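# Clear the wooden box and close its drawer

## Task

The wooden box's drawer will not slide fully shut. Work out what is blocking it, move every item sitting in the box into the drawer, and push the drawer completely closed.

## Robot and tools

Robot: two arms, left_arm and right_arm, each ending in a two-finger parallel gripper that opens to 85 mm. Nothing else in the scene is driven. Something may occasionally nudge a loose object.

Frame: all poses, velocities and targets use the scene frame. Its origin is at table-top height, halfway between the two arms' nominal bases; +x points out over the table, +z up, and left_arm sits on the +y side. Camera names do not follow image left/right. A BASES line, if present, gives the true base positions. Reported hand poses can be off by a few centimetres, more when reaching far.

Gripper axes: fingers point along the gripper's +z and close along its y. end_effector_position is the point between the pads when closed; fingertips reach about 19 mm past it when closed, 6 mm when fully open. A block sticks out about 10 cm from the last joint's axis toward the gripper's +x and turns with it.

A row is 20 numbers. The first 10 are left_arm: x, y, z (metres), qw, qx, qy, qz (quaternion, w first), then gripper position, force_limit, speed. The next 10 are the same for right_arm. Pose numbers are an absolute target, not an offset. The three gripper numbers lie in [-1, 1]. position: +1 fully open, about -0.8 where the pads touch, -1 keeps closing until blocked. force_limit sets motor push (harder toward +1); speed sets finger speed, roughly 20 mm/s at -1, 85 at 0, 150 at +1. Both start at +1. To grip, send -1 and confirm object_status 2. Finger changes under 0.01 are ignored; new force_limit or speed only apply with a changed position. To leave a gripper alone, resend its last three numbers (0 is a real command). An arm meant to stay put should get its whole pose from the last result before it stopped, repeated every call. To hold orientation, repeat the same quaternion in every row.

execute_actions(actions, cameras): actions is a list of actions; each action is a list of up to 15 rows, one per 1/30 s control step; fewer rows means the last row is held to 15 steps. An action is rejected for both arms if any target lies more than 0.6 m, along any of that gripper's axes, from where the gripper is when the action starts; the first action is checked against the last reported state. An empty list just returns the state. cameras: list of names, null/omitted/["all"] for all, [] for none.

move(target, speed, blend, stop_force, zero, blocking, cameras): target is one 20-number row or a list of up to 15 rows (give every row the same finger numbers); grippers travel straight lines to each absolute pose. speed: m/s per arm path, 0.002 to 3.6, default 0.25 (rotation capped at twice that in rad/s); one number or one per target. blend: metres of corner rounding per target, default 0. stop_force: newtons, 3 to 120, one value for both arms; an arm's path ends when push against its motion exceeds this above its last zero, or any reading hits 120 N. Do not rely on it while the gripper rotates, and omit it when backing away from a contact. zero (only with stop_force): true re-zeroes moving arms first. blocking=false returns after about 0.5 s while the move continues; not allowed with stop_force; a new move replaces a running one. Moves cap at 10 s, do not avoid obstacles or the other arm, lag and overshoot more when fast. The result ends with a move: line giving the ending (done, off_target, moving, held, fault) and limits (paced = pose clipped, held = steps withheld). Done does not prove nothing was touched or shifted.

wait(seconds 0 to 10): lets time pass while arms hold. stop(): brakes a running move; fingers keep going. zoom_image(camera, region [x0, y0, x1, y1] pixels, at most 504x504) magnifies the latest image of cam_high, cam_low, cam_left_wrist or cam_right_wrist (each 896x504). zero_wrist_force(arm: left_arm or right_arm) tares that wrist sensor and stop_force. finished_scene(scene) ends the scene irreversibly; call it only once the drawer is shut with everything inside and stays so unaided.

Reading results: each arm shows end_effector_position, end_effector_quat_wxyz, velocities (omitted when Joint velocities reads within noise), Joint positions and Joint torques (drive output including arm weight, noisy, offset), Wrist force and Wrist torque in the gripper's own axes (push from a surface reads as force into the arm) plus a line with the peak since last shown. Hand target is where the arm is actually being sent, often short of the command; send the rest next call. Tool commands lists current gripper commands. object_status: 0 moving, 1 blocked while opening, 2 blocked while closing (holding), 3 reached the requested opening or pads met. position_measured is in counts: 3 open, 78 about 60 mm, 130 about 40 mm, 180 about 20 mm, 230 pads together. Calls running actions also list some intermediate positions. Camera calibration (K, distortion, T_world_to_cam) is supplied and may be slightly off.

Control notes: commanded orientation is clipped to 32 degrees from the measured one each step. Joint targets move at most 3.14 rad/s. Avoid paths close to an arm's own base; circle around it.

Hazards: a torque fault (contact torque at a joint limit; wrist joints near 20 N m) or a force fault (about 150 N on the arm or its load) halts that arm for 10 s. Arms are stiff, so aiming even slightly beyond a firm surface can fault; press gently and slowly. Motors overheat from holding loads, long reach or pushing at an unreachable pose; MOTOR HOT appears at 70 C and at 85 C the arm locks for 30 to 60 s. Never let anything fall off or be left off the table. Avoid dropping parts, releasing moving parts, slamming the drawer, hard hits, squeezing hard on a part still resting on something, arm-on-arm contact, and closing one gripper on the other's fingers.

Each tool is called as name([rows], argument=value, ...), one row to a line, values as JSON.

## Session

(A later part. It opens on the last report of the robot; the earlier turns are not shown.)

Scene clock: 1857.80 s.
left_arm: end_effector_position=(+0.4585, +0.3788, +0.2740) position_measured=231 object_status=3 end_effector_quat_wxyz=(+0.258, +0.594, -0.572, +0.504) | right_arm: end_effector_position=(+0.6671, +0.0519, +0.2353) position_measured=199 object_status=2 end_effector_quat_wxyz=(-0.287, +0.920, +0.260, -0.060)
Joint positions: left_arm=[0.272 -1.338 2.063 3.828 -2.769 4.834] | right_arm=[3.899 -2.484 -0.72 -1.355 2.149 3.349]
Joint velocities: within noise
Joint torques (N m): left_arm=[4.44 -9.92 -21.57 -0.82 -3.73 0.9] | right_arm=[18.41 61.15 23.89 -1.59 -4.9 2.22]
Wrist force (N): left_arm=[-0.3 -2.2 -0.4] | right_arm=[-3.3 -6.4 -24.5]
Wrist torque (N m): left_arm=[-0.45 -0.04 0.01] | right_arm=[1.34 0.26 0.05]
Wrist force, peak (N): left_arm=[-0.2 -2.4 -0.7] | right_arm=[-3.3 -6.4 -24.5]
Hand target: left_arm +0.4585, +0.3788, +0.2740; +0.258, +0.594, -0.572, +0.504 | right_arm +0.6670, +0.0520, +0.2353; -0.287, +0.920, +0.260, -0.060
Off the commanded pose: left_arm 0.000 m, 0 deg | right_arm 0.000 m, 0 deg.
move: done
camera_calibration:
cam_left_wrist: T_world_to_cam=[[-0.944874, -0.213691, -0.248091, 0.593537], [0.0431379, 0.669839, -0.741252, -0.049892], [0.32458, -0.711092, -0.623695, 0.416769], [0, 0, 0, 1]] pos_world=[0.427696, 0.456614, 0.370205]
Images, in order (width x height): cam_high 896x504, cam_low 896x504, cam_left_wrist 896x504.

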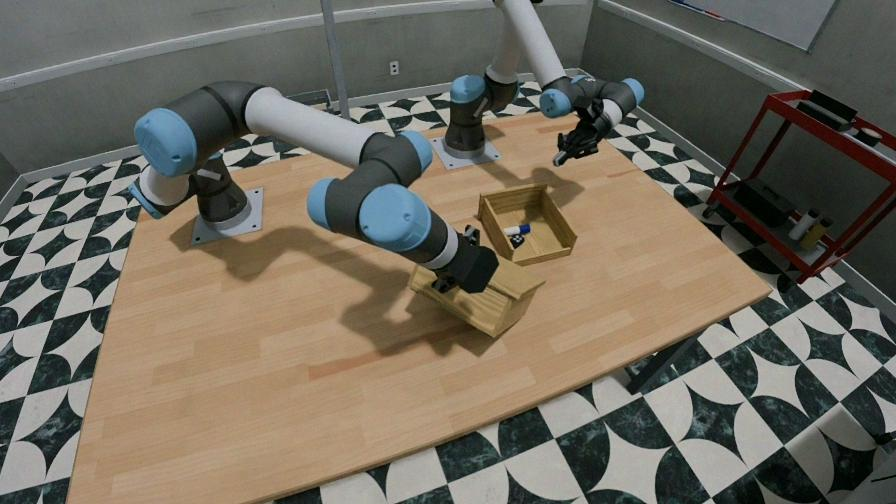

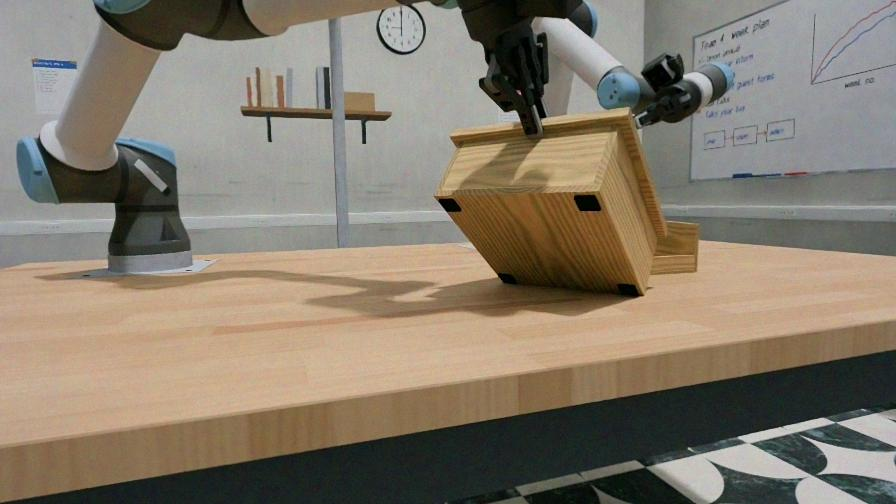

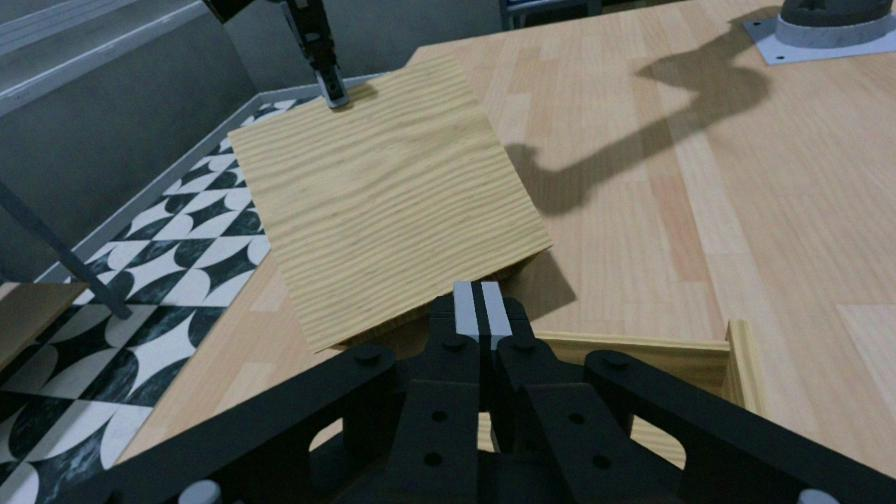

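move([
  [0.4585,0.3788,0.274,0.258,0.594,-0.572,0.504,-1,-0.5,-0.8,0.6851,0.0244,0.2214,0.35,-0.8984,-0.252,0.0801,-1,0.0,-1],
  [0.4585,0.3788,0.274,0.258,0.594,-0.572,0.504,-1,-0.5,-0.8,0.7035,-0.0045,0.202,0.412,-0.872,-0.243,0.1,-1,0.0,-1],
], speed=0.05, cameras=[])

move([
  [0.4585,0.3788,0.274,0.258,0.594,-0.572,0.504,-1,-0.5,-0.8,0.729,-0.0425,0.152,0.5271,-0.8088,-0.2204,0.1374,-1,0.0,-1],
  [0.4585,0.3788,0.274,0.258,0.594,-0.572,0.504,-1,-0.5,-0.8,0.741,-0.06,0.1185,0.5946,-0.7607,-0.2043,0.1596,-1,0.0,-1],
], speed=0.04, cameras=["cam_left_wrist","cam_high"])

zoom_image(camera="cam_high", region=[380, 150, 620, 390])

Scene clock: 1880.30 s.
left_arm: end_effector_position=(+0.4585, +0.3788, +0.2740) position_measured=231 object_status=3 end_effector_quat_wxyz=(+0.258, +0.594, -0.572, +0.504) | right_arm: end_effector_position=(+0.7034, -0.0044, +0.2020) position_measured=199 object_status=2 end_effector_quat_wxyz=(-0.412, +0.872, +0.243, -0.100)
Joint positions: left_arm=[0.272 -1.338 2.063 3.828 -2.769 4.834] | right_arm=[3.754 -2.552 -0.778 -1.312 2.444 3.199]
Joint velocities: within noise
Joint torques (N m): left_arm=[-2.84 -9.93 -23.88 -0.98 -3.6 0.84] | right_arm=[-13.81 35.82 42.78 0.18 2.68 -1.75]
Wrist force (N): left_arm=[-0.3 -1.9 -0.6] | right_arm=[-1.6 -1.7 2.1]
Wrist torque (N m): left_arm=[-0.41 -0.04 0.01] | right_arm=[1.00 0.35 0.03]
Wrist force, peak (N): left_arm=[-0.4 -2.3 -0.7] | right_arm=[-3.1 -6.8 -24.7]
Hand target: left_arm +0.4585, +0.3788, +0.2740; +0.258, +0.594, -0.572, +0.504 | right_arm +0.7035, -0.0045, +0.2020; -0.412, +0.872, +0.243, -0.100
Off the commanded pose: left_arm 0.000 m, 0 deg | right_arm 0.000 m, 0 deg.
move: done
No camera images: "cameras" was empty.

Scene clock: 1886.67 s.
left_arm: end_effector_position=(+0.4585, +0.3788, +0.2740) position_measured=231 object_status=3 end_effector_quat_wxyz=(+0.258, +0.594, -0.572, +0.504) | right_arm: end_effector_position=(+0.7410, -0.0600, +0.1185) position_measured=199 object_status=2 end_effector_quat_wxyz=(-0.595, +0.761, +0.204, -0.159)
Joint positions: left_arm=[0.272 -1.338 2.063 3.828 -2.769 4.834] | right_arm=[3.615 -2.804 -0.652 -1.62 2.88 2.766]
Joint velocities: within noise
Joint torques (N m): left_arm=[-5.1 -9.54 -24.6 -0.73 -3.37 1.13] | right_arm=[-14.14 38.93 39.86 -0.1 4.26 -1.69]
Wrist force (N): left_arm=[-0.2 -2.0 -0.6] | right_arm=[-3.7 -2.7 2.5]
Wrist torque (N m): left_arm=[-0.43 -0.06 0.01] | right_arm=[0.34 0.02 -0.13]
Wrist force, peak (N): left_arm=[0.0 -2.4 -0.6] | right_arm=[-2.9 -3.4 -5.8]
Hand target: left_arm +0.4585, +0.3788, +0.2740; +0.258, +0.594, -0.572, +0.504 | right_arm +0.7410, -0.0600, +0.1185; -0.595, +0.761, +0.204, -0.159
Off the commanded pose: left_arm 0.000 m, 0 deg | right_arm 0.000 m, 0 deg.
move: done
camera_calibration:
cam_left_wrist: T_world_to_cam=[[-0.944874, -0.213691, -0.248091, 0.593632], [0.0431379, 0.669839, -0.741252, -0.0498964], [0.32458, -0.711092, -0.623695, 0.416736], [0, 0, 0, 1]] pos_world=[0.427796, 0.456614, 0.370205]
Images, in order (width x height): cam_high 896x504, cam_left_wrist 896x504.

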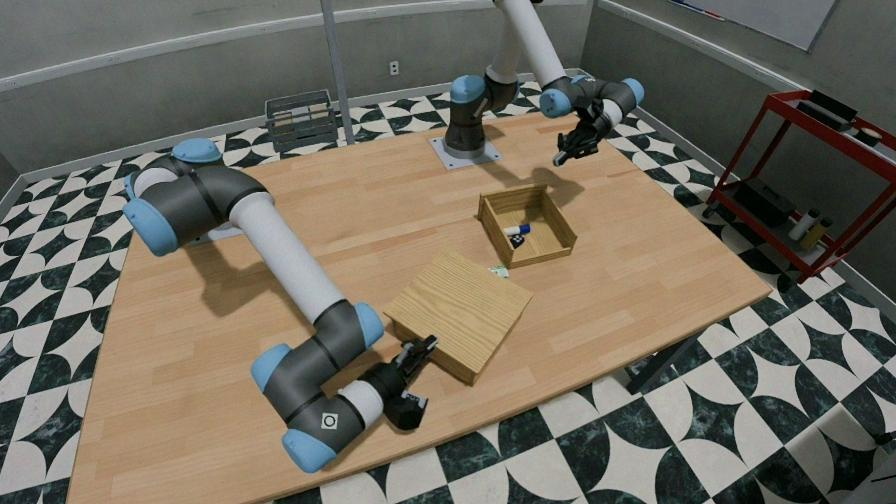

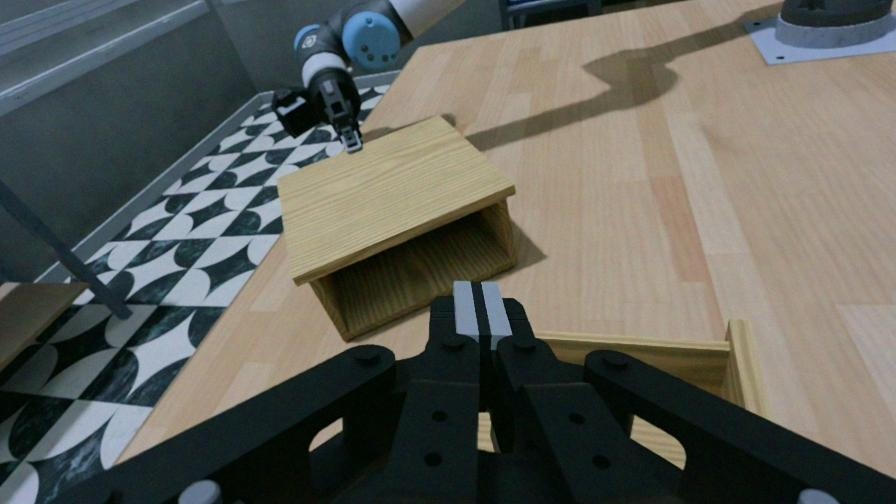

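Scaled by 2.100 from the camera's 896x504 image, which has a finer 1280x720 frame.

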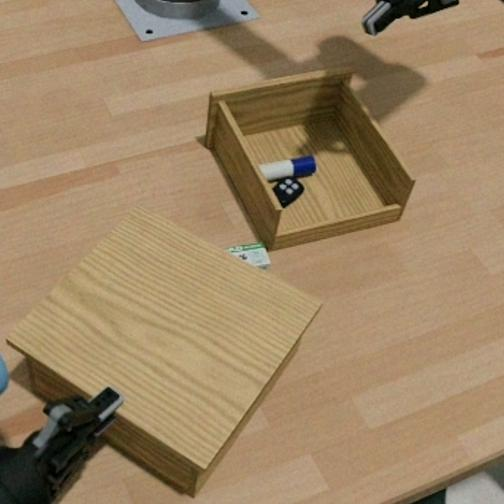

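move([
  [0.50,0.30,0.32,0,0.7071,-0.7071,0,0.6,-0.5,-0.5,0.776,-0.121,0.1185,0.5946,-0.7607,-0.2043,0.1596,-1,0.0,-1],
  [0.555,0.19,0.27,0,0.7071,-0.7071,0,0.6,-0.5,-0.5,0.776,-0.121,0.1185,0.5946,-0.7607,-0.2043,0.1596,-1,0.0,-1],
], speed=[0.15,0.15], cameras=["cam_left_wrist","cam_high"])

zoom_image(camera="cam_high", region=[380, 150, 620, 390])

Scene clock: 1902.83 s.
left_arm: end_effector_position=(+0.5549, +0.1902, +0.2701) position_measured=53 object_status=3 end_effector_quat_wxyz=(+0.000, +0.707, -0.707, +0.000) | right_arm: end_effector_position=(+0.7760, -0.1210, +0.1185) position_measured=199 object_status=2 end_effector_quat_wxyz=(-0.595, +0.761, +0.204, -0.160)
Joint positions: left_arm=[-0.461 -1.255 1.444 4.523 -1.571 4.249] | right_arm=[3.535 -2.935 -0.325 -2.063 2.842 2.51]
Joint velocities: within noise
Joint torques (N m): left_arm=[-7.48 -15.78 -34.96 -5.64 1.49 -0.87] | right_arm=[-12.53 42.12 40.8 -0.61 -1.02 -1.67]
Wrist force (N): left_arm=[0.9 -0.5 0.3] | right_arm=[-1.0 1.2 2.7]
Wrist torque (N m): left_arm=[-0.10 -0.08 -0.08] | right_arm=[0.12 -0.06 -0.16]
Wrist force, peak (N): left_arm=[-1.1 -1.7 -2.1] | right_arm=[-3.9 -3.9 2.7]
Hand target: left_arm +0.5550, +0.1900, +0.2700; +0.000, +0.707, -0.707, +0.000 | right_arm +0.7760, -0.1210, +0.1185; -0.595, +0.761, +0.204, -0.160
Off the commanded pose: left_arm 0.000 m, 0 deg | right_arm 0.000 m, 0 deg.
move: done
camera_calibration:
cam_left_wrist: T_world_to_cam=[[-0.999747, -0.0206374, 0.00891245, 0.56767], [-0.0168314, 0.950011, 0.311762, -0.234963], [-0.0149009, 0.311534, -0.950118, 0.330961], [0, 0, 0, 1]] pos_world=[0.568503, 0.131827, 0.382645]
Images, in order (width x height): cam_high 896x504, cam_left_wrist 896x504.

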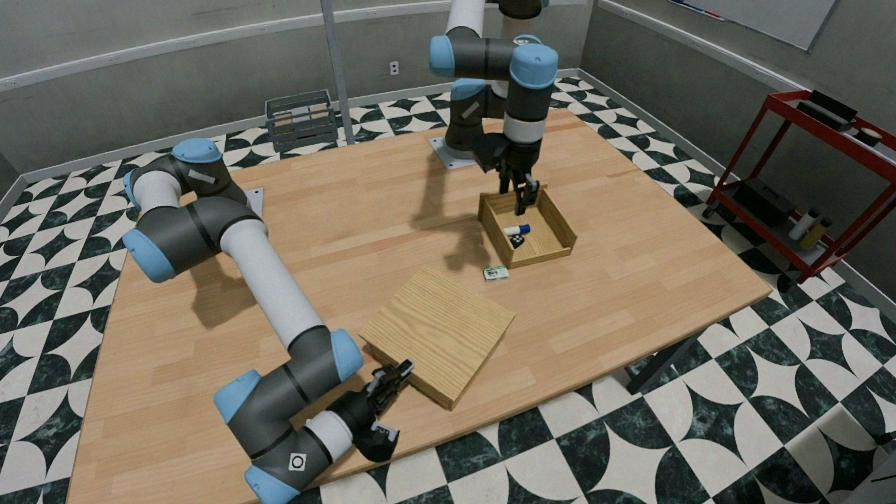

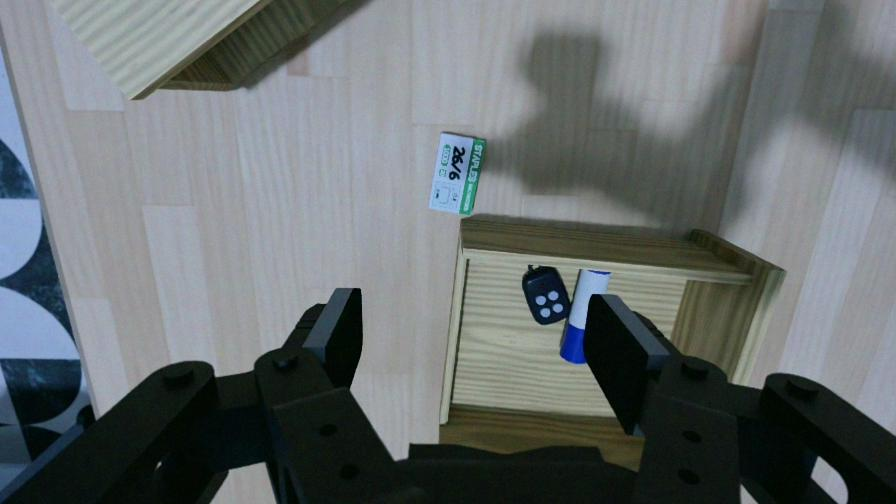

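Scaled by 2.100 from the camera's 896x504 image, which has a finer 1280x720 frame.

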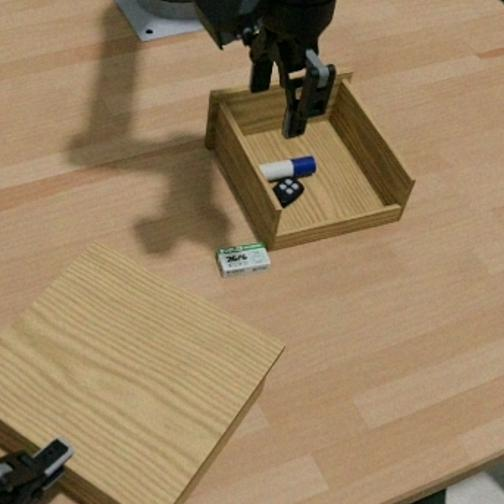

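move([
  [0.556,0.186,0.12,0,0.6448,-0.7643,0,0.3,-0.6,-1,0.776,-0.121,0.1185,0.5946,-0.7607,-0.2043,0.1596,-1,0.0,-1],
], speed=0.15, cameras=["cam_left_wrist"])

Scene clock: 1922.50 s.
left_arm: end_effector_position=(+0.5560, +0.1860, +0.1201) position_measured=91 object_status=3 end_effector_quat_wxyz=(+0.000, -0.645, +0.764, +0.000) | right_arm: end_effector_position=(+0.7760, -0.1210, +0.1185) position_measured=199 object_status=2 end_effector_quat_wxyz=(-0.595, +0.761, +0.204, -0.160)
Joint positions: left_arm=[-0.466 -1.124 1.668 4.168 -1.571 4.413] | right_arm=[3.535 -2.935 -0.325 -2.063 2.842 2.51]
Joint velocities: within noise
Joint torques (N m): left_arm=[-6.48 -20.36 -10.84 -5.74 -1.14 1.4] | right_arm=[-13.24 42.61 39.29 -0.46 -0.89 -1.62]
Wrist force (N): left_arm=[0.7 -0.5 0.3] | right_arm=[-1.3 0.9 2.7]
Wrist torque (N m): left_arm=[-0.10 -0.02 -0.08] | right_arm=[0.14 -0.03 -0.17]
Wrist force, peak (N): left_arm=[1.4 -0.7 -1.0] | right_arm=[-1.3 1.3 3.0]
Hand target: left_arm +0.5560, +0.1860, +0.1200; +0.000, -0.645, +0.764, +0.000 | right_arm +0.7760, -0.1210, +0.1185; -0.595, +0.761, +0.204, -0.160
Off the commanded pose: left_arm 0.000 m, 0 deg | right_arm 0.000 m, 0 deg.
move: done
camera_calibration:
cam_left_wrist: T_world_to_cam=[[-0.988973, 0.147827, 0.00895799, 0.532757], [0.143224, 0.939281, 0.311829, -0.27123], [0.0376828, 0.309674, -0.950096, 0.160868], [0, 0, 0, 1]] pos_world=[0.559667, 0.126189, 0.232646]
Images, in order (width x height): cam_left_wrist 896x504.

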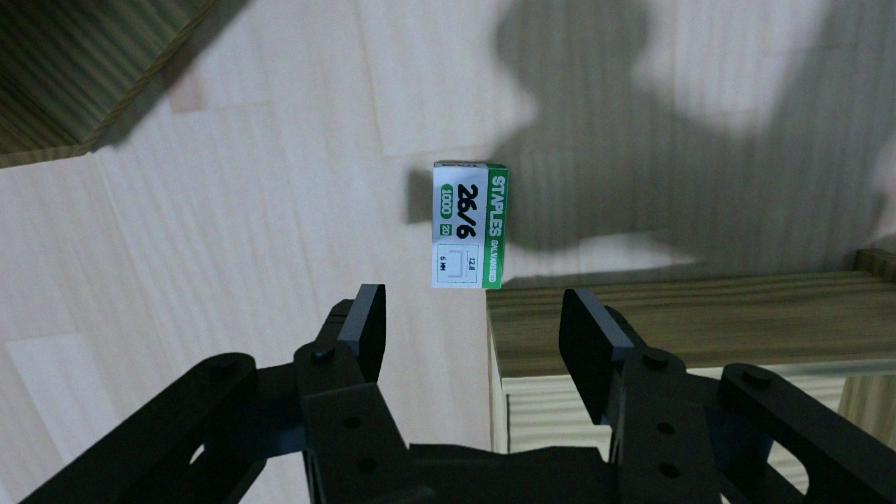

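move([
  [0.5555,0.180,0.019,0,0.6448,-0.7643,0,0.3,-0.6,-1,0.776,-0.121,0.1185,0.5946,-0.7607,-0.2043,0.1596,-1,0.0,-1],
], speed=0.03, stop_force=5, cameras=["cam_left_wrist"])

Scene clock: 1931.90 s.
left_arm: end_effector_position=(+0.5555, +0.1802, +0.0225) position_measured=91 object_status=3 end_effector_quat_wxyz=(+0.000, -0.645, +0.764, +0.000) | right_arm: end_effector_position=(+0.7760, -0.1210, +0.1185) position_measured=199 object_status=2 end_effector_quat_wxyz=(-0.595, +0.761, +0.204, -0.160)
Joint positions: left_arm=[-0.475 -0.981 1.742 3.951 -1.571 4.404] | right_arm=[3.535 -2.935 -0.325 -2.063 2.842 2.51]
Joint velocities: within noise
Joint torques (N m): left_arm=[5.72 -52.21 -18.8 1.42 -0.85 1.15] | right_arm=[-12.65 42.16 40.21 -0.41 -0.89 -1.57]
Wrist force (N): left_arm=[2.1 -4.1 -11.1] | right_arm=[-1.1 0.8 2.9]
Wrist torque (N m): left_arm=[0.37 0.03 -0.02] | right_arm=[0.13 -0.06 -0.17]
Wrist force, peak (N): left_arm=[-1.1 11.4 -40.7] | right_arm=[-1.1 1.6 2.9]
Hand target: left_arm +0.5555, +0.1802, +0.0225; +0.000, -0.645, +0.764, +0.000 | right_arm +0.7760, -0.1210, +0.1185; -0.595, +0.761, +0.204, -0.160
Off the commanded pose: left_arm 0.004 m, 0 deg | right_arm 0.000 m, 0 deg.
move: contact (left_arm)
camera_calibration:
cam_left_wrist: T_world_to_cam=[[-0.988958, 0.14792, 0.00898915, 0.533971], [0.143322, 0.939267, 0.311828, -0.235329], [0.0376824, 0.309673, -0.950096, 0.0699543], [0, 0, 0, 1]] pos_world=[0.559167, 0.120389, 0.135046]
Images, in order (width x height): cam_left_wrist 896x504.

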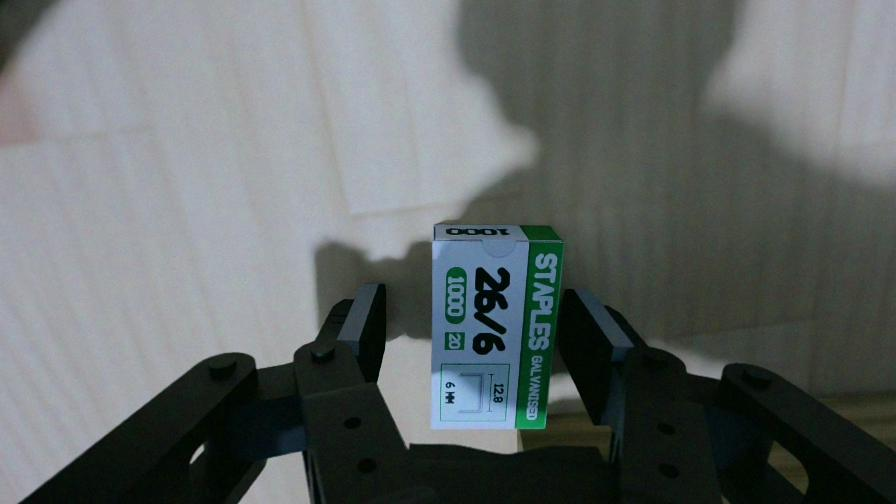

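move([
  [0.5555,0.180,0.027,0,0.6448,-0.7643,0,0.3,-0.6,-1,0.776,-0.121,0.1185,0.5946,-0.7607,-0.2043,0.1596,-1,0.0,-1],
  [0.5515,0.180,0.027,0,0.6448,-0.7643,0,0.3,-0.6,-1,0.776,-0.121,0.1185,0.5946,-0.7607,-0.2043,0.1596,-1,0.0,-1],
], speed=0.03, cameras=["cam_left_wrist"])

move([
  [0.5515,0.180,0.0245,0,0.6448,-0.7643,0,0.3,-0.6,-1,0.776,-0.121,0.1185,0.5946,-0.7607,-0.2043,0.1596,-1,0.0,-1],
], speed=0.01, stop_force=4, cameras=["cam_high"])

move([
  [0.5515,0.180,0.0245,0,0.6448,-0.7643,0,-1,-0.9,-1,0.776,-0.121,0.1185,0.5946,-0.7607,-0.2043,0.1596,-1,0.0,-1],
], speed=0.01, cameras=["cam_left_wrist"])

Scene clock: 1945.43 s.
left_arm: end_effector_position=(+0.5516, +0.1800, +0.0270) position_measured=91 object_status=3 end_effector_quat_wxyz=(+0.000, -0.645, +0.764, +0.000) | right_arm: end_effector_position=(+0.7760, -0.1210, +0.1185) position_measured=199 object_status=2 end_effector_quat_wxyz=(-0.595, +0.761, +0.204, -0.160)
Joint positions: left_arm=[-0.478 -0.995 1.751 3.956 -1.571 4.401] | right_arm=[3.535 -2.935 -0.325 -2.063 2.842 2.51]
Joint velocities: within noise
Joint torques (N m): left_arm=[-6.61 -62.94 -8.98 -6.07 -0.56 -0.81] | right_arm=[-12.84 42.43 40.01 -0.38 -0.77 -1.55]
Wrist force (N): left_arm=[0.9 -0.3 0.2] | right_arm=[-1.0 1.1 2.7]
Wrist torque (N m): left_arm=[-0.09 -0.02 -0.07] | right_arm=[0.14 -0.05 -0.17]
Wrist force, peak (N): left_arm=[2.2 -4.0 -12.0] | right_arm=[-1.2 1.4 2.9]
Hand target: left_arm +0.5515, +0.1800, +0.0270; +0.000, -0.645, +0.764, +0.000 | right_arm +0.7760, -0.1210, +0.1185; -0.595, +0.761, +0.204, -0.160
Off the commanded pose: left_arm 0.000 m, 0 deg | right_arm 0.000 m, 0 deg.
move: done
camera_calibration:
cam_left_wrist: T_world_to_cam=[[-0.988958, 0.14792, 0.00898915, 0.530104], [0.143322, 0.939267, 0.311828, -0.235985], [0.0376824, 0.309673, -0.950096, 0.0744387], [0, 0, 0, 1]] pos_world=[0.555267, 0.120189, 0.139546]
Images, in order (width x height): cam_left_wrist 896x504.

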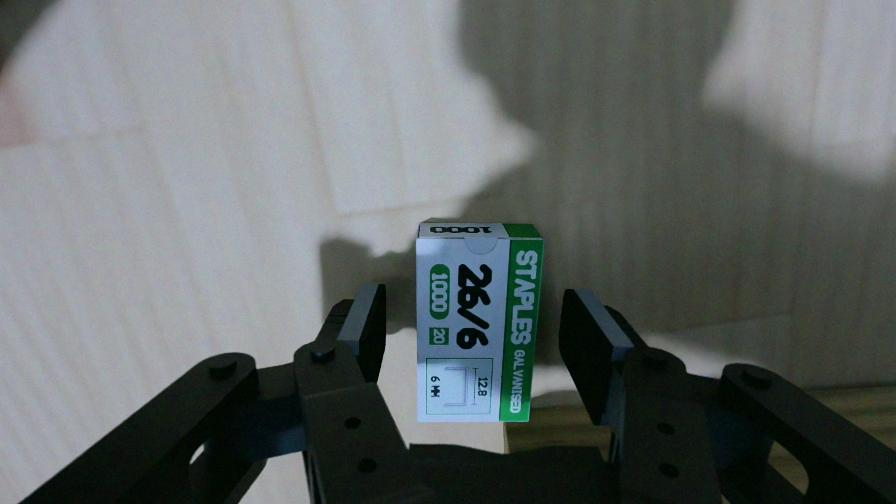

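Scene clock: 1946.80 s.
left_arm: end_effector_position=(+0.5515, +0.1800, +0.0245) position_measured=91 object_status=3 end_effector_quat_wxyz=(+0.000, -0.645, +0.764, +0.000) | right_arm: end_effector_position=(+0.7760, -0.1210, +0.1185) position_measured=199 object_status=2 end_effector_quat_wxyz=(-0.595, +0.761, +0.204, -0.160)
Joint positions: left_arm=[-0.478 -0.991 1.753 3.95 -1.571 4.401] | right_arm=[3.535 -2.935 -0.325 -2.063 2.842 2.51]
Joint velocities: within noise
Joint torques (N m): left_arm=[-6.77 -20.23 -10.05 -5.54 0.05 -0.79] | right_arm=[-12.88 42.69 39.77 -0.47 -0.77 -1.55]
Wrist force (N): left_arm=[0.8 -0.5 0.1] | right_arm=[-1.1 1.3 2.7]
Wrist torque (N m): left_arm=[-0.12 0.00 -0.07] | right_arm=[0.13 -0.03 -0.18]
Wrist force, peak (N): left_arm=[0.7 -0.6 0.1] | right_arm=[-1.4 0.9 3.0]
Hand target: left_arm +0.5515, +0.1800, +0.0245; +0.000, -0.645, +0.764, +0.000 | right_arm +0.7760, -0.1210, +0.1185; -0.595, +0.761, +0.204, -0.160
Off the commanded pose: left_arm 0.000 m, 0 deg | right_arm 0.000 m, 0 deg.
move: done
Images, in order (width x height): cam_high 896x504.

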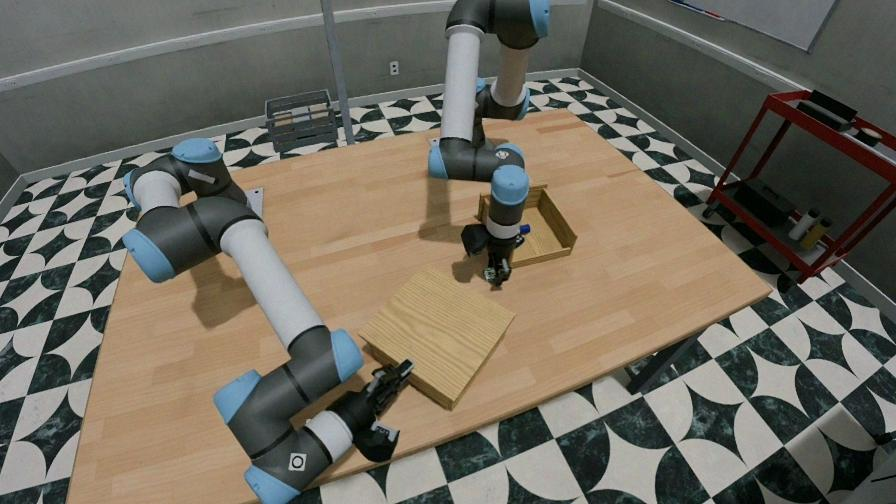

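Scene clock: 1948.10 s.
left_arm: end_effector_position=(+0.5515, +0.1800, +0.0245) position_measured=144 object_status=2 end_effector_quat_wxyz=(+0.000, -0.645, +0.764, +0.000) | right_arm: end_effector_position=(+0.7760, -0.1210, +0.1185) position_measured=199 object_status=2 end_effector_quat_wxyz=(-0.595, +0.761, +0.204, -0.160)
Joint positions: left_arm=[-0.478 -0.991 1.753 3.95 -1.571 4.401] | right_arm=[3.535 -2.935 -0.325 -2.063 2.842 2.51]
Joint velocities: within noise
Joint torques (N m): left_arm=[-6.22 -20.29 -10.86 1.76 0.52 -0.71] | right_arm=[-13.3 42.65 40.47 -0.34 -0.68 -1.49]
Wrist force (N): left_arm=[1.3 -2.4 -17.9] | right_arm=[-1.2 0.9 2.8]
Wrist torque (N m): left_arm=[0.25 0.03 -0.07] | right_arm=[0.15 -0.04 -0.18]
Wrist force, peak (N): left_arm=[1.1 -2.3 -17.9] | right_arm=[-1.1 1.3 3.1]
Hand target: left_arm +0.5515, +0.1800, +0.0245; +0.000, -0.645, +0.764, +0.000 | right_arm +0.7760, -0.1210, +0.1185; -0.595, +0.761, +0.204, -0.160
Off the commanded pose: left_arm 0.000 m, 0 deg | right_arm 0.000 m, 0 deg.
move: done
camera_calibration:
cam_left_wrist: T_world_to_cam=[[-0.988958, 0.14792, 0.00898915, 0.530027], [0.143322, 0.939267, 0.311828, -0.235191], [0.0376824, 0.309673, -0.950096, 0.0720672], [0, 0, 0, 1]] pos_world=[0.555167, 0.120189, 0.137046]
Images, in order (width x height): cam_left_wrist 896x504.

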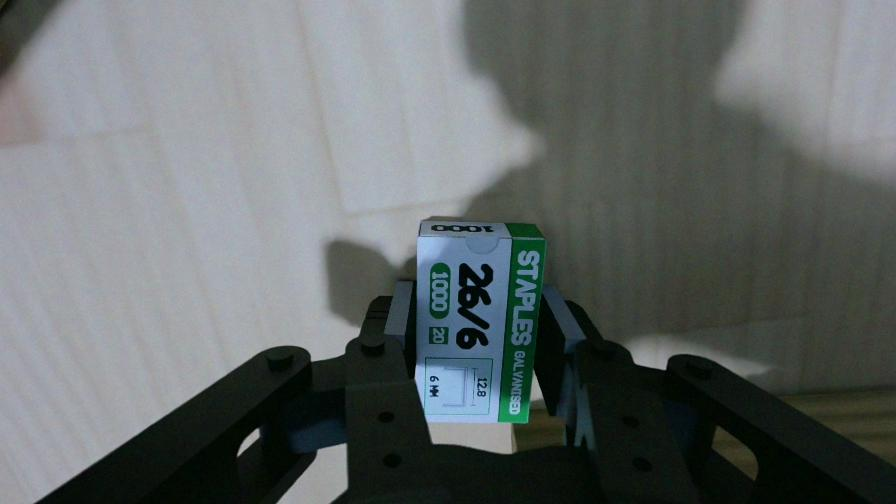

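move([
  [0.5515,0.178,0.18,0,0.6448,-0.7643,0,-1,-0.9,-1,0.776,-0.121,0.1185,0.5946,-0.7607,-0.2043,0.1596,-1,0.0,-1],
  [0.485,0.375,0.18,0,0.682,-0.7314,0,-1,-0.9,-1,0.776,-0.121,0.1185,0.5946,-0.7607,-0.2043,0.1596,-1,0.0,-1],
], speed=[0.1,0.15], cameras=["cam_left_wrist","cam_high"])

Scene clock: 1965.63 s.
left_arm: end_effector_position=(+0.4851, +0.3748, +0.1800) position_measured=144 object_status=2 end_effector_quat_wxyz=(+0.000, +0.682, -0.731, +0.000) | right_arm: end_effector_position=(+0.7760, -0.1210, +0.1185) position_measured=199 object_status=2 end_effector_quat_wxyz=(-0.595, +0.761, +0.204, -0.160)
Joint positions: left_arm=[-0.194 -1.39 1.861 4.241 -1.571 4.586] | right_arm=[3.535 -2.935 -0.325 -2.063 2.842 2.51]
Joint velocities: within noise
Joint torques (N m): left_arm=[7 -46.68 -11.81 -5.75 -1.35 1.23] | right_arm=[-12.86 42.85 39.85 -0.27 -0.66 -1.39]
Wrist force (N): left_arm=[0.9 0.0 0.1] | right_arm=[-0.9 0.8 2.9]
Wrist torque (N m): left_arm=[-0.01 -0.02 -0.04] | right_arm=[0.11 -0.09 -0.17]
Wrist force, peak (N): left_arm=[1.2 -2.5 -17.8] | right_arm=[-1.0 1.2 3.1]
Hand target: left_arm +0.4850, +0.3750, +0.1800; +0.000, +0.682, -0.731, +0.000 | right_arm +0.7760, -0.1210, +0.1185; -0.595, +0.761, +0.204, -0.160
Off the commanded pose: left_arm 0.000 m, 0 deg | right_arm 0.000 m, 0 deg.
move: done
camera_calibration:
cam_left_wrist: T_world_to_cam=[[-0.998745, 0.0492705, 0.00902543, 0.475814], [0.0496264, 0.948836, 0.311846, -0.415286], [0.00680113, 0.311902, -0.95009, 0.176125], [0, 0, 0, 1]] pos_world=[0.494628, 0.315661, 0.292546]
Images, in order (width x height): cam_high 896x504, cam_left_wrist 896x504.

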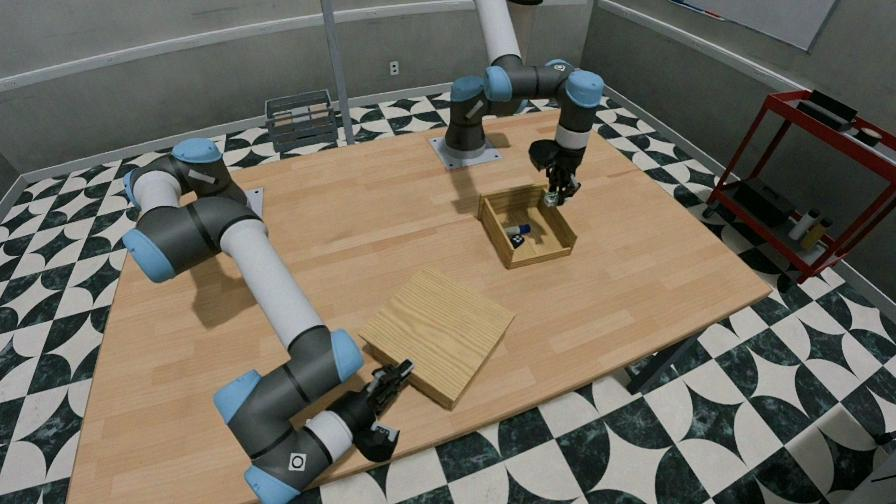

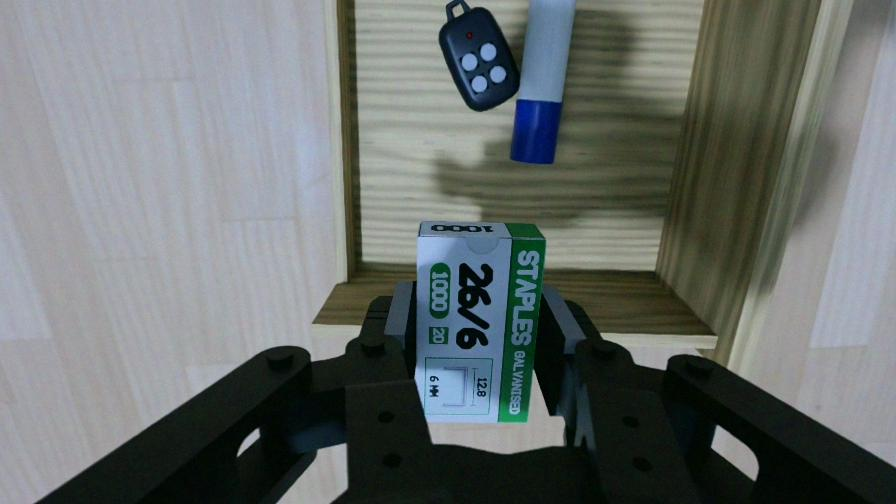

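move([
  [0.505,0.383,0.10,0,0.682,-0.7314,0,-1,-0.9,-1,0.776,-0.121,0.1185,0.5946,-0.7607,-0.2043,0.1596,-1,0.0,-1],
], speed=0.1, cameras=["cam_left_wrist"])

move([
  [0.505,0.383,0.025,0,0.682,-0.7314,0,-1,-0.9,-1,0.776,-0.121,0.1185,0.5946,-0.7607,-0.2043,0.1596,-1,0.0,-1],
], speed=0.02, stop_force=4, cameras=["cam_left_wrist"])

Scene clock: 1980.17 s.
left_arm: end_effector_position=(+0.5049, +0.3830, +0.1002) position_measured=144 object_status=2 end_effector_quat_wxyz=(+0.000, +0.682, -0.731, +0.000) | right_arm: end_effector_position=(+0.7760, -0.1210, +0.1185) position_measured=199 object_status=2 end_effector_quat_wxyz=(-0.595, +0.761, +0.204, -0.160)
Joint positions: left_arm=[-0.172 -1.24 1.904 4.048 -1.571 4.607] | right_arm=[3.535 -2.935 -0.325 -2.063 2.842 2.51]
Joint velocities: within noise
Joint torques (N m): left_arm=[8.57 -12.43 -8.95 -5.81 -0.28 1.3] | right_arm=[-12.53 42.33 39.86 -0.29 -0.62 -1.3]
Wrist force (N): left_arm=[0.9 -0.3 0.0] | right_arm=[-1.4 0.9 2.8]
Wrist torque (N m): left_arm=[-0.07 -0.03 -0.02] | right_arm=[0.13 -0.01 -0.17]
Wrist force, peak (N): left_arm=[0.7 -0.3 1.2] | right_arm=[-0.9 1.4 3.1]
Hand target: left_arm +0.5050, +0.3830, +0.1000; +0.000, +0.682, -0.731, +0.000 | right_arm +0.7760, -0.1210, +0.1185; -0.595, +0.761, +0.204, -0.160
Off the commanded pose: left_arm 0.000 m, 0 deg | right_arm 0.000 m, 0 deg.
move: done
camera_calibration:
cam_left_wrist: T_world_to_cam=[[-0.99875, 0.0491757, 0.00899399, 0.496046], [0.0495266, 0.948841, 0.311847, -0.399089], [0.00680145, 0.311903, -0.95009, 0.0975196], [0, 0, 0, 1]] pos_world=[0.514528, 0.323862, 0.212646]
Images, in order (width x height): cam_left_wrist 896x504.

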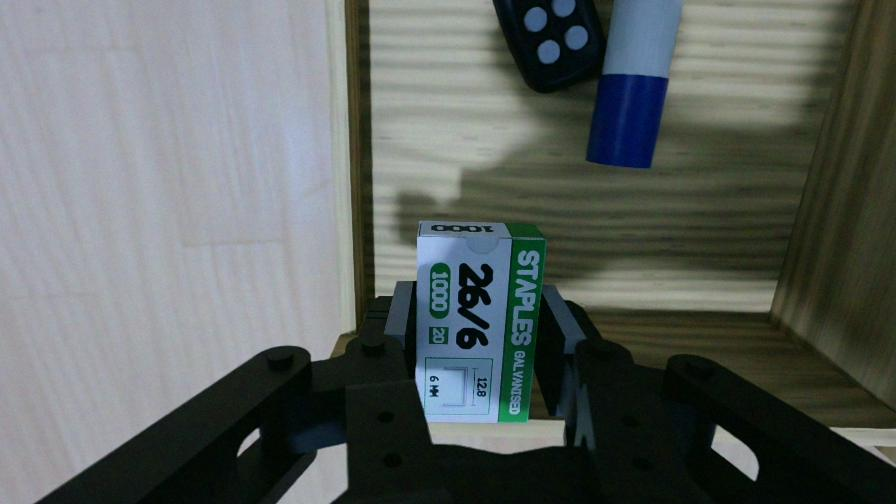

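Scene clock: 1984.93 s.
left_arm: end_effector_position=(+0.5050, +0.3830, +0.0320) position_measured=144 object_status=2 end_effector_quat_wxyz=(+0.000, +0.682, -0.731, +0.000) | right_arm: end_effector_position=(+0.7760, -0.1210, +0.1185) position_measured=199 object_status=2 end_effector_quat_wxyz=(-0.595, +0.761, +0.204, -0.160)
Joint positions: left_arm=[-0.172 -1.123 1.959 3.876 -1.571 4.607] | right_arm=[3.535 -2.935 -0.325 -2.063 2.842 2.51]
Joint velocities: within noise
Joint torques (N m): left_arm=[6.88 -52.46 -22.41 -0.23 -1 1.15] | right_arm=[-12.62 42.99 39.69 -0.2 -0.59 -1.31]
Wrist force (N): left_arm=[1.2 -1.2 -2.3] | right_arm=[-1.0 1.2 2.6]
Wrist torque (N m): left_arm=[0.00 -0.08 -0.02] | right_arm=[0.15 -0.05 -0.17]
Wrist force, peak (N): left_arm=[1.5 4.0 -21.0] | right_arm=[-1.0 1.2 3.1]
Hand target: left_arm +0.5050, +0.3830, +0.0320; +0.000, +0.682, -0.731, +0.000 | right_arm +0.7760, -0.1210, +0.1185; -0.595, +0.761, +0.204, -0.160
Off the commanded pose: left_arm 0.007 m, 0 deg | right_arm 0.000 m, 0 deg.
move: contact (left_arm)
camera_calibration:
cam_left_wrist: T_world_to_cam=[[-0.99875, 0.0491768, 0.00898933, 0.496658], [0.0495268, 0.94887, 0.311757, -0.377848], [0.00680152, 0.311812, -0.950119, 0.0328516], [0, 0, 0, 1]] pos_world=[0.514528, 0.323861, 0.144545]
Images, in order (width x height): cam_left_wrist 896x504.

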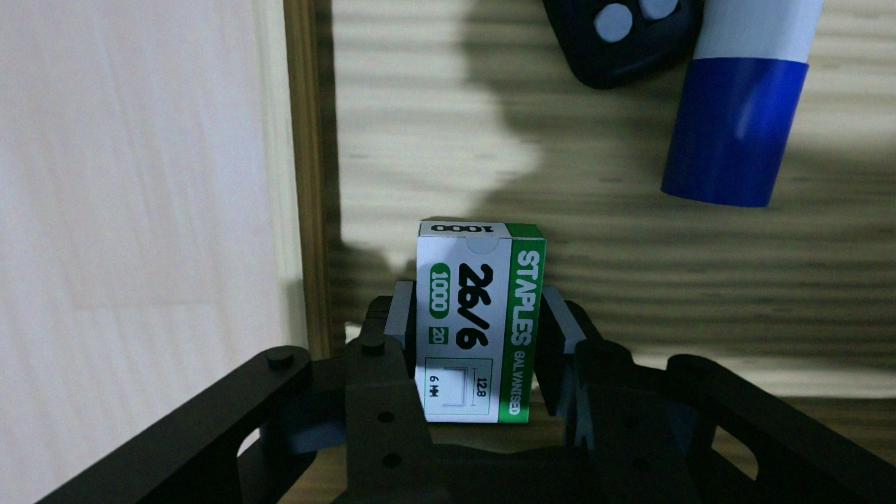

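move([
  [0.505,0.383,0.033,0,0.682,-0.7314,0,0.08,-0.9,-1,0.776,-0.121,0.1185,0.5946,-0.7607,-0.2043,0.1596,-1,0.0,-1],
  [0.505,0.383,0.12,0,0.682,-0.7314,0,0.08,-0.9,-1,0.776,-0.121,0.1185,0.5946,-0.7607,-0.2043,0.1596,-1,0.0,-1],
  [0.42,0.34,0.32,0,0.682,-0.7314,0,-0.2,-0.9,-1,0.776,-0.121,0.1185,0.5946,-0.7607,-0.2043,0.1596,-1,0.0,-1],
], speed=[0.02,0.06,0.2], cameras=["cam_left_wrist","cam_high"])

Scene clock: 2010.97 s.
left_arm: end_effector_position=(+0.4200, +0.3400, +0.3200) position_measured=154 object_status=0 end_effector_quat_wxyz=(+0.000, +0.682, -0.731, +0.000) | right_arm: end_effector_position=(+0.7760, -0.1210, +0.1185) position_measured=199 object_status=2 end_effector_quat_wxyz=(-0.595, +0.761, +0.204, -0.160)
Joint positions: left_arm=[-0.295 -1.646 1.758 4.601 -1.571 4.485] | right_arm=[3.535 -2.935 -0.325 -2.063 2.842 2.51]
Joint velocities: within noise
Joint torques (N m): left_arm=[-5.92 -36.86 -33.61 -0.29 1.29 -1.19] | right_arm=[-12.77 42.92 40.41 -0.15 -0.41 -1.32]
Wrist force (N): left_arm=[0.8 0.3 0.0] | right_arm=[-1.1 1.2 3.0]
Wrist torque (N m): left_arm=[0.02 -0.08 -0.09] | right_arm=[0.12 -0.03 -0.17]
Wrist force, peak (N): left_arm=[1.3 -1.3 -2.4] | right_arm=[-1.1 1.3 3.1]
Hand target: left_arm +0.4200, +0.3400, +0.3200; +0.000, +0.682, -0.731, +0.000 | right_arm +0.7760, -0.1210, +0.1185; -0.595, +0.761, +0.204, -0.160
Off the commanded pose: left_arm 0.000 m, 0 deg | right_arm 0.000 m, 0 deg.
move: done
camera_calibration:
cam_left_wrist: T_world_to_cam=[[-0.99875, 0.0491768, 0.00898933, 0.41129], [0.0495268, 0.94887, 0.311757, -0.422623], [0.00680152, 0.311812, -0.950119, 0.320472], [0, 0, 0, 1]] pos_world=[0.429528, 0.280861, 0.432545]
Images, in order (width x height): cam_high 896x504, cam_left_wrist 896x504.

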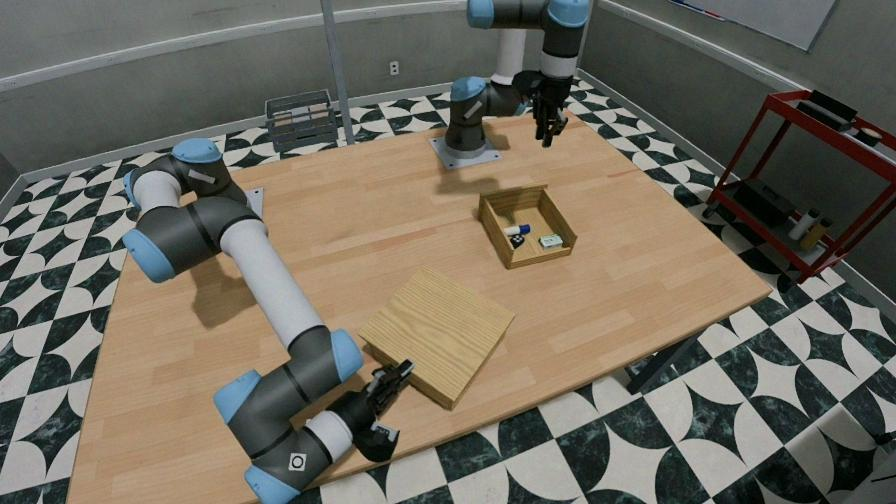

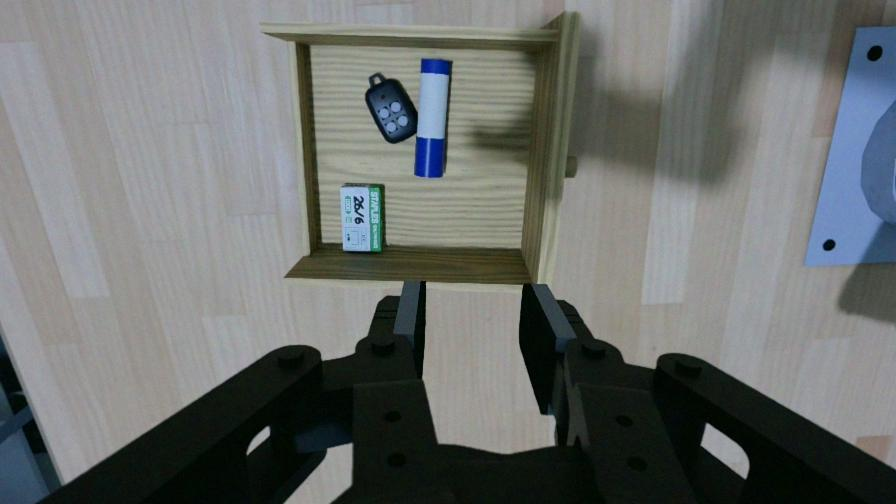

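move([
  [0.346,0.333,0.15,0,0.682,-0.7314,0,-0.2,-0.9,-1,0.776,-0.121,0.1185,0.5946,-0.7607,-0.2043,0.1596,-1,0.0,-1],
], speed=0.2, cameras=["cam_left_wrist"])

Scene clock: 2027.23 s.
left_arm: end_effector_position=(+0.3460, +0.3330, +0.1501) position_measured=154 object_status=3 end_effector_quat_wxyz=(+0.000, +0.682, -0.731, +0.000) | right_arm: end_effector_position=(+0.7760, -0.1210, +0.1185) position_measured=199 object_status=2 end_effector_quat_wxyz=(-0.595, +0.761, +0.204, -0.160)
Joint positions: left_arm=[-0.369 -1.688 2.259 4.142 -1.571 4.411] | right_arm=[3.535 -2.935 -0.325 -2.063 2.842 2.51]
Joint velocities: within noise
Joint torques (N m): left_arm=[-7.55 0.77 -9.8 -5.76 1.35 -1.21] | right_arm=[-12.43 43.07 40.5 -0.2 -0.42 -1.05]
Wrist force (N): left_arm=[0.7 -0.4 0.0] | right_arm=[-1.0 1.1 3.1]
Wrist torque (N m): left_arm=[-0.12 0.03 -0.09] | right_arm=[0.13 -0.06 -0.17]
Wrist force, peak (N): left_arm=[1.0 0.3 1.4] | right_arm=[-1.1 1.0 3.1]
Hand target: left_arm +0.3460, +0.3330, +0.1500; +0.000, +0.682, -0.731, +0.000 | right_arm +0.7760, -0.1210, +0.1185; -0.595, +0.761, +0.204, -0.160
Off the commanded pose: left_arm 0.000 m, 0 deg | right_arm 0.000 m, 0 deg.
move: done
camera_calibration:
cam_left_wrist: T_world_to_cam=[[-0.99875, 0.0491768, 0.00898933, 0.339255], [0.0495268, 0.94887, 0.311757, -0.359349], [0.00680152, 0.311812, -0.950119, 0.161733], [0, 0, 0, 1]] pos_world=[0.355528, 0.273861, 0.262645]
Images, in order (width x height): cam_left_wrist 896x504.

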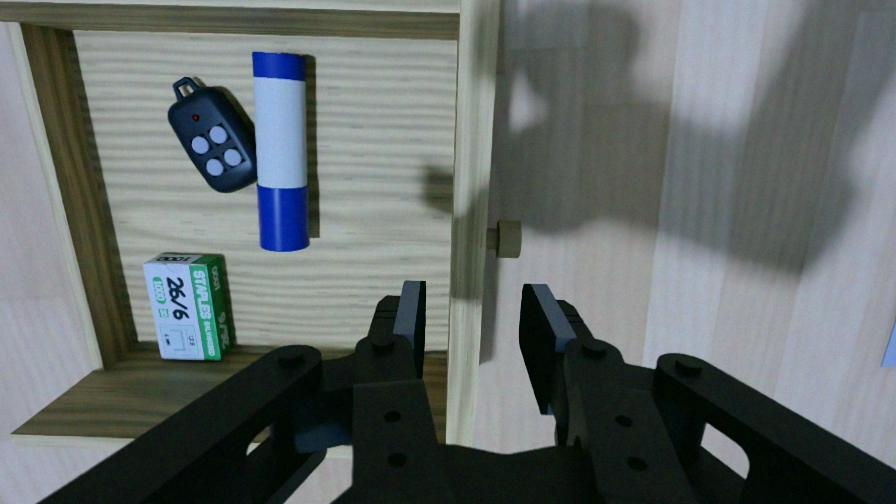

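move([
  [0.346,0.331,0.094,0,0.682,-0.7314,0,-0.2,-0.9,-1,0.776,-0.121,0.1185,0.5946,-0.7607,-0.2043,0.1596,-1,0.0,-1],
], speed=0.03, stop_force=4, cameras=["cam_left_wrist"])

Scene clock: 2035.23 s.
left_arm: end_effector_position=(+0.3460, +0.3310, +0.0940) position_measured=154 object_status=3 end_effector_quat_wxyz=(+0.000, +0.682, -0.731, +0.000) | right_arm: end_effector_position=(+0.7760, -0.1210, +0.1185) position_measured=199 object_status=2 end_effector_quat_wxyz=(-0.595, +0.761, +0.204, -0.160)
Joint positions: left_arm=[-0.374 -1.578 2.341 3.95 -1.571 4.406] | right_arm=[3.535 -2.935 -0.325 -2.063 2.842 2.51]
Joint velocities: within noise
Joint torques (N m): left_arm=[-7.58 -1.54 -8.84 -5.6 1.1 -1.02] | right_arm=[-12.86 43.14 40.13 -0.11 -0.32 -0.89]
Wrist force (N): left_arm=[1.2 -0.2 -0.1] | right_arm=[-1.1 1.1 2.7]
Wrist torque (N m): left_arm=[-0.06 -0.09 -0.07] | right_arm=[0.12 -0.04 -0.17]
Wrist force, peak (N): left_arm=[1.3 -0.2 0.1] | right_arm=[-1.1 1.4 3.0]
Hand target: left_arm +0.3460, +0.3310, +0.0940; +0.000, +0.682, -0.731, +0.000 | right_arm +0.7760, -0.1210, +0.1185; -0.595, +0.761, +0.204, -0.160
Off the commanded pose: left_arm 0.000 m, 0 deg | right_arm 0.000 m, 0 deg.
move: done
camera_calibration:
cam_left_wrist: T_world_to_cam=[[-0.99875, 0.0491768, 0.00898933, 0.339857], [0.0495268, 0.94887, 0.311757, -0.339961], [0.00680152, 0.311812, -0.950119, 0.109055], [0, 0, 0, 1]] pos_world=[0.355528, 0.271861, 0.206545]
Images, in order (width x height): cam_left_wrist 896x504.

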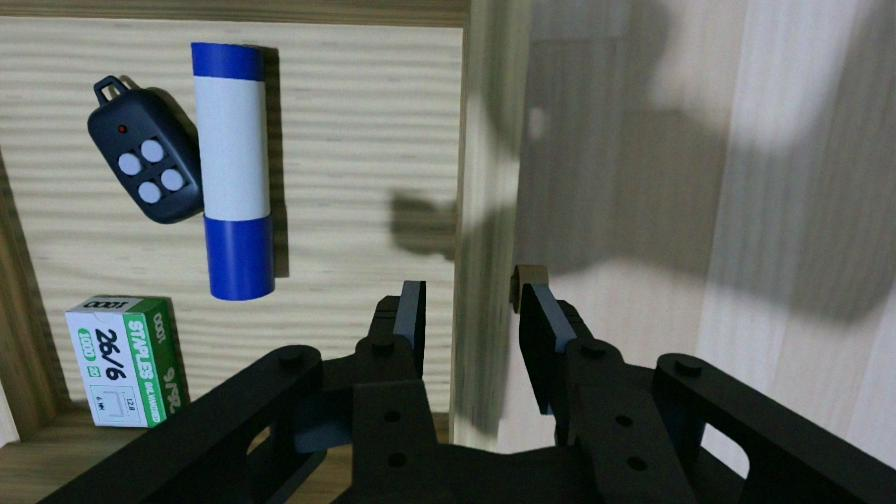

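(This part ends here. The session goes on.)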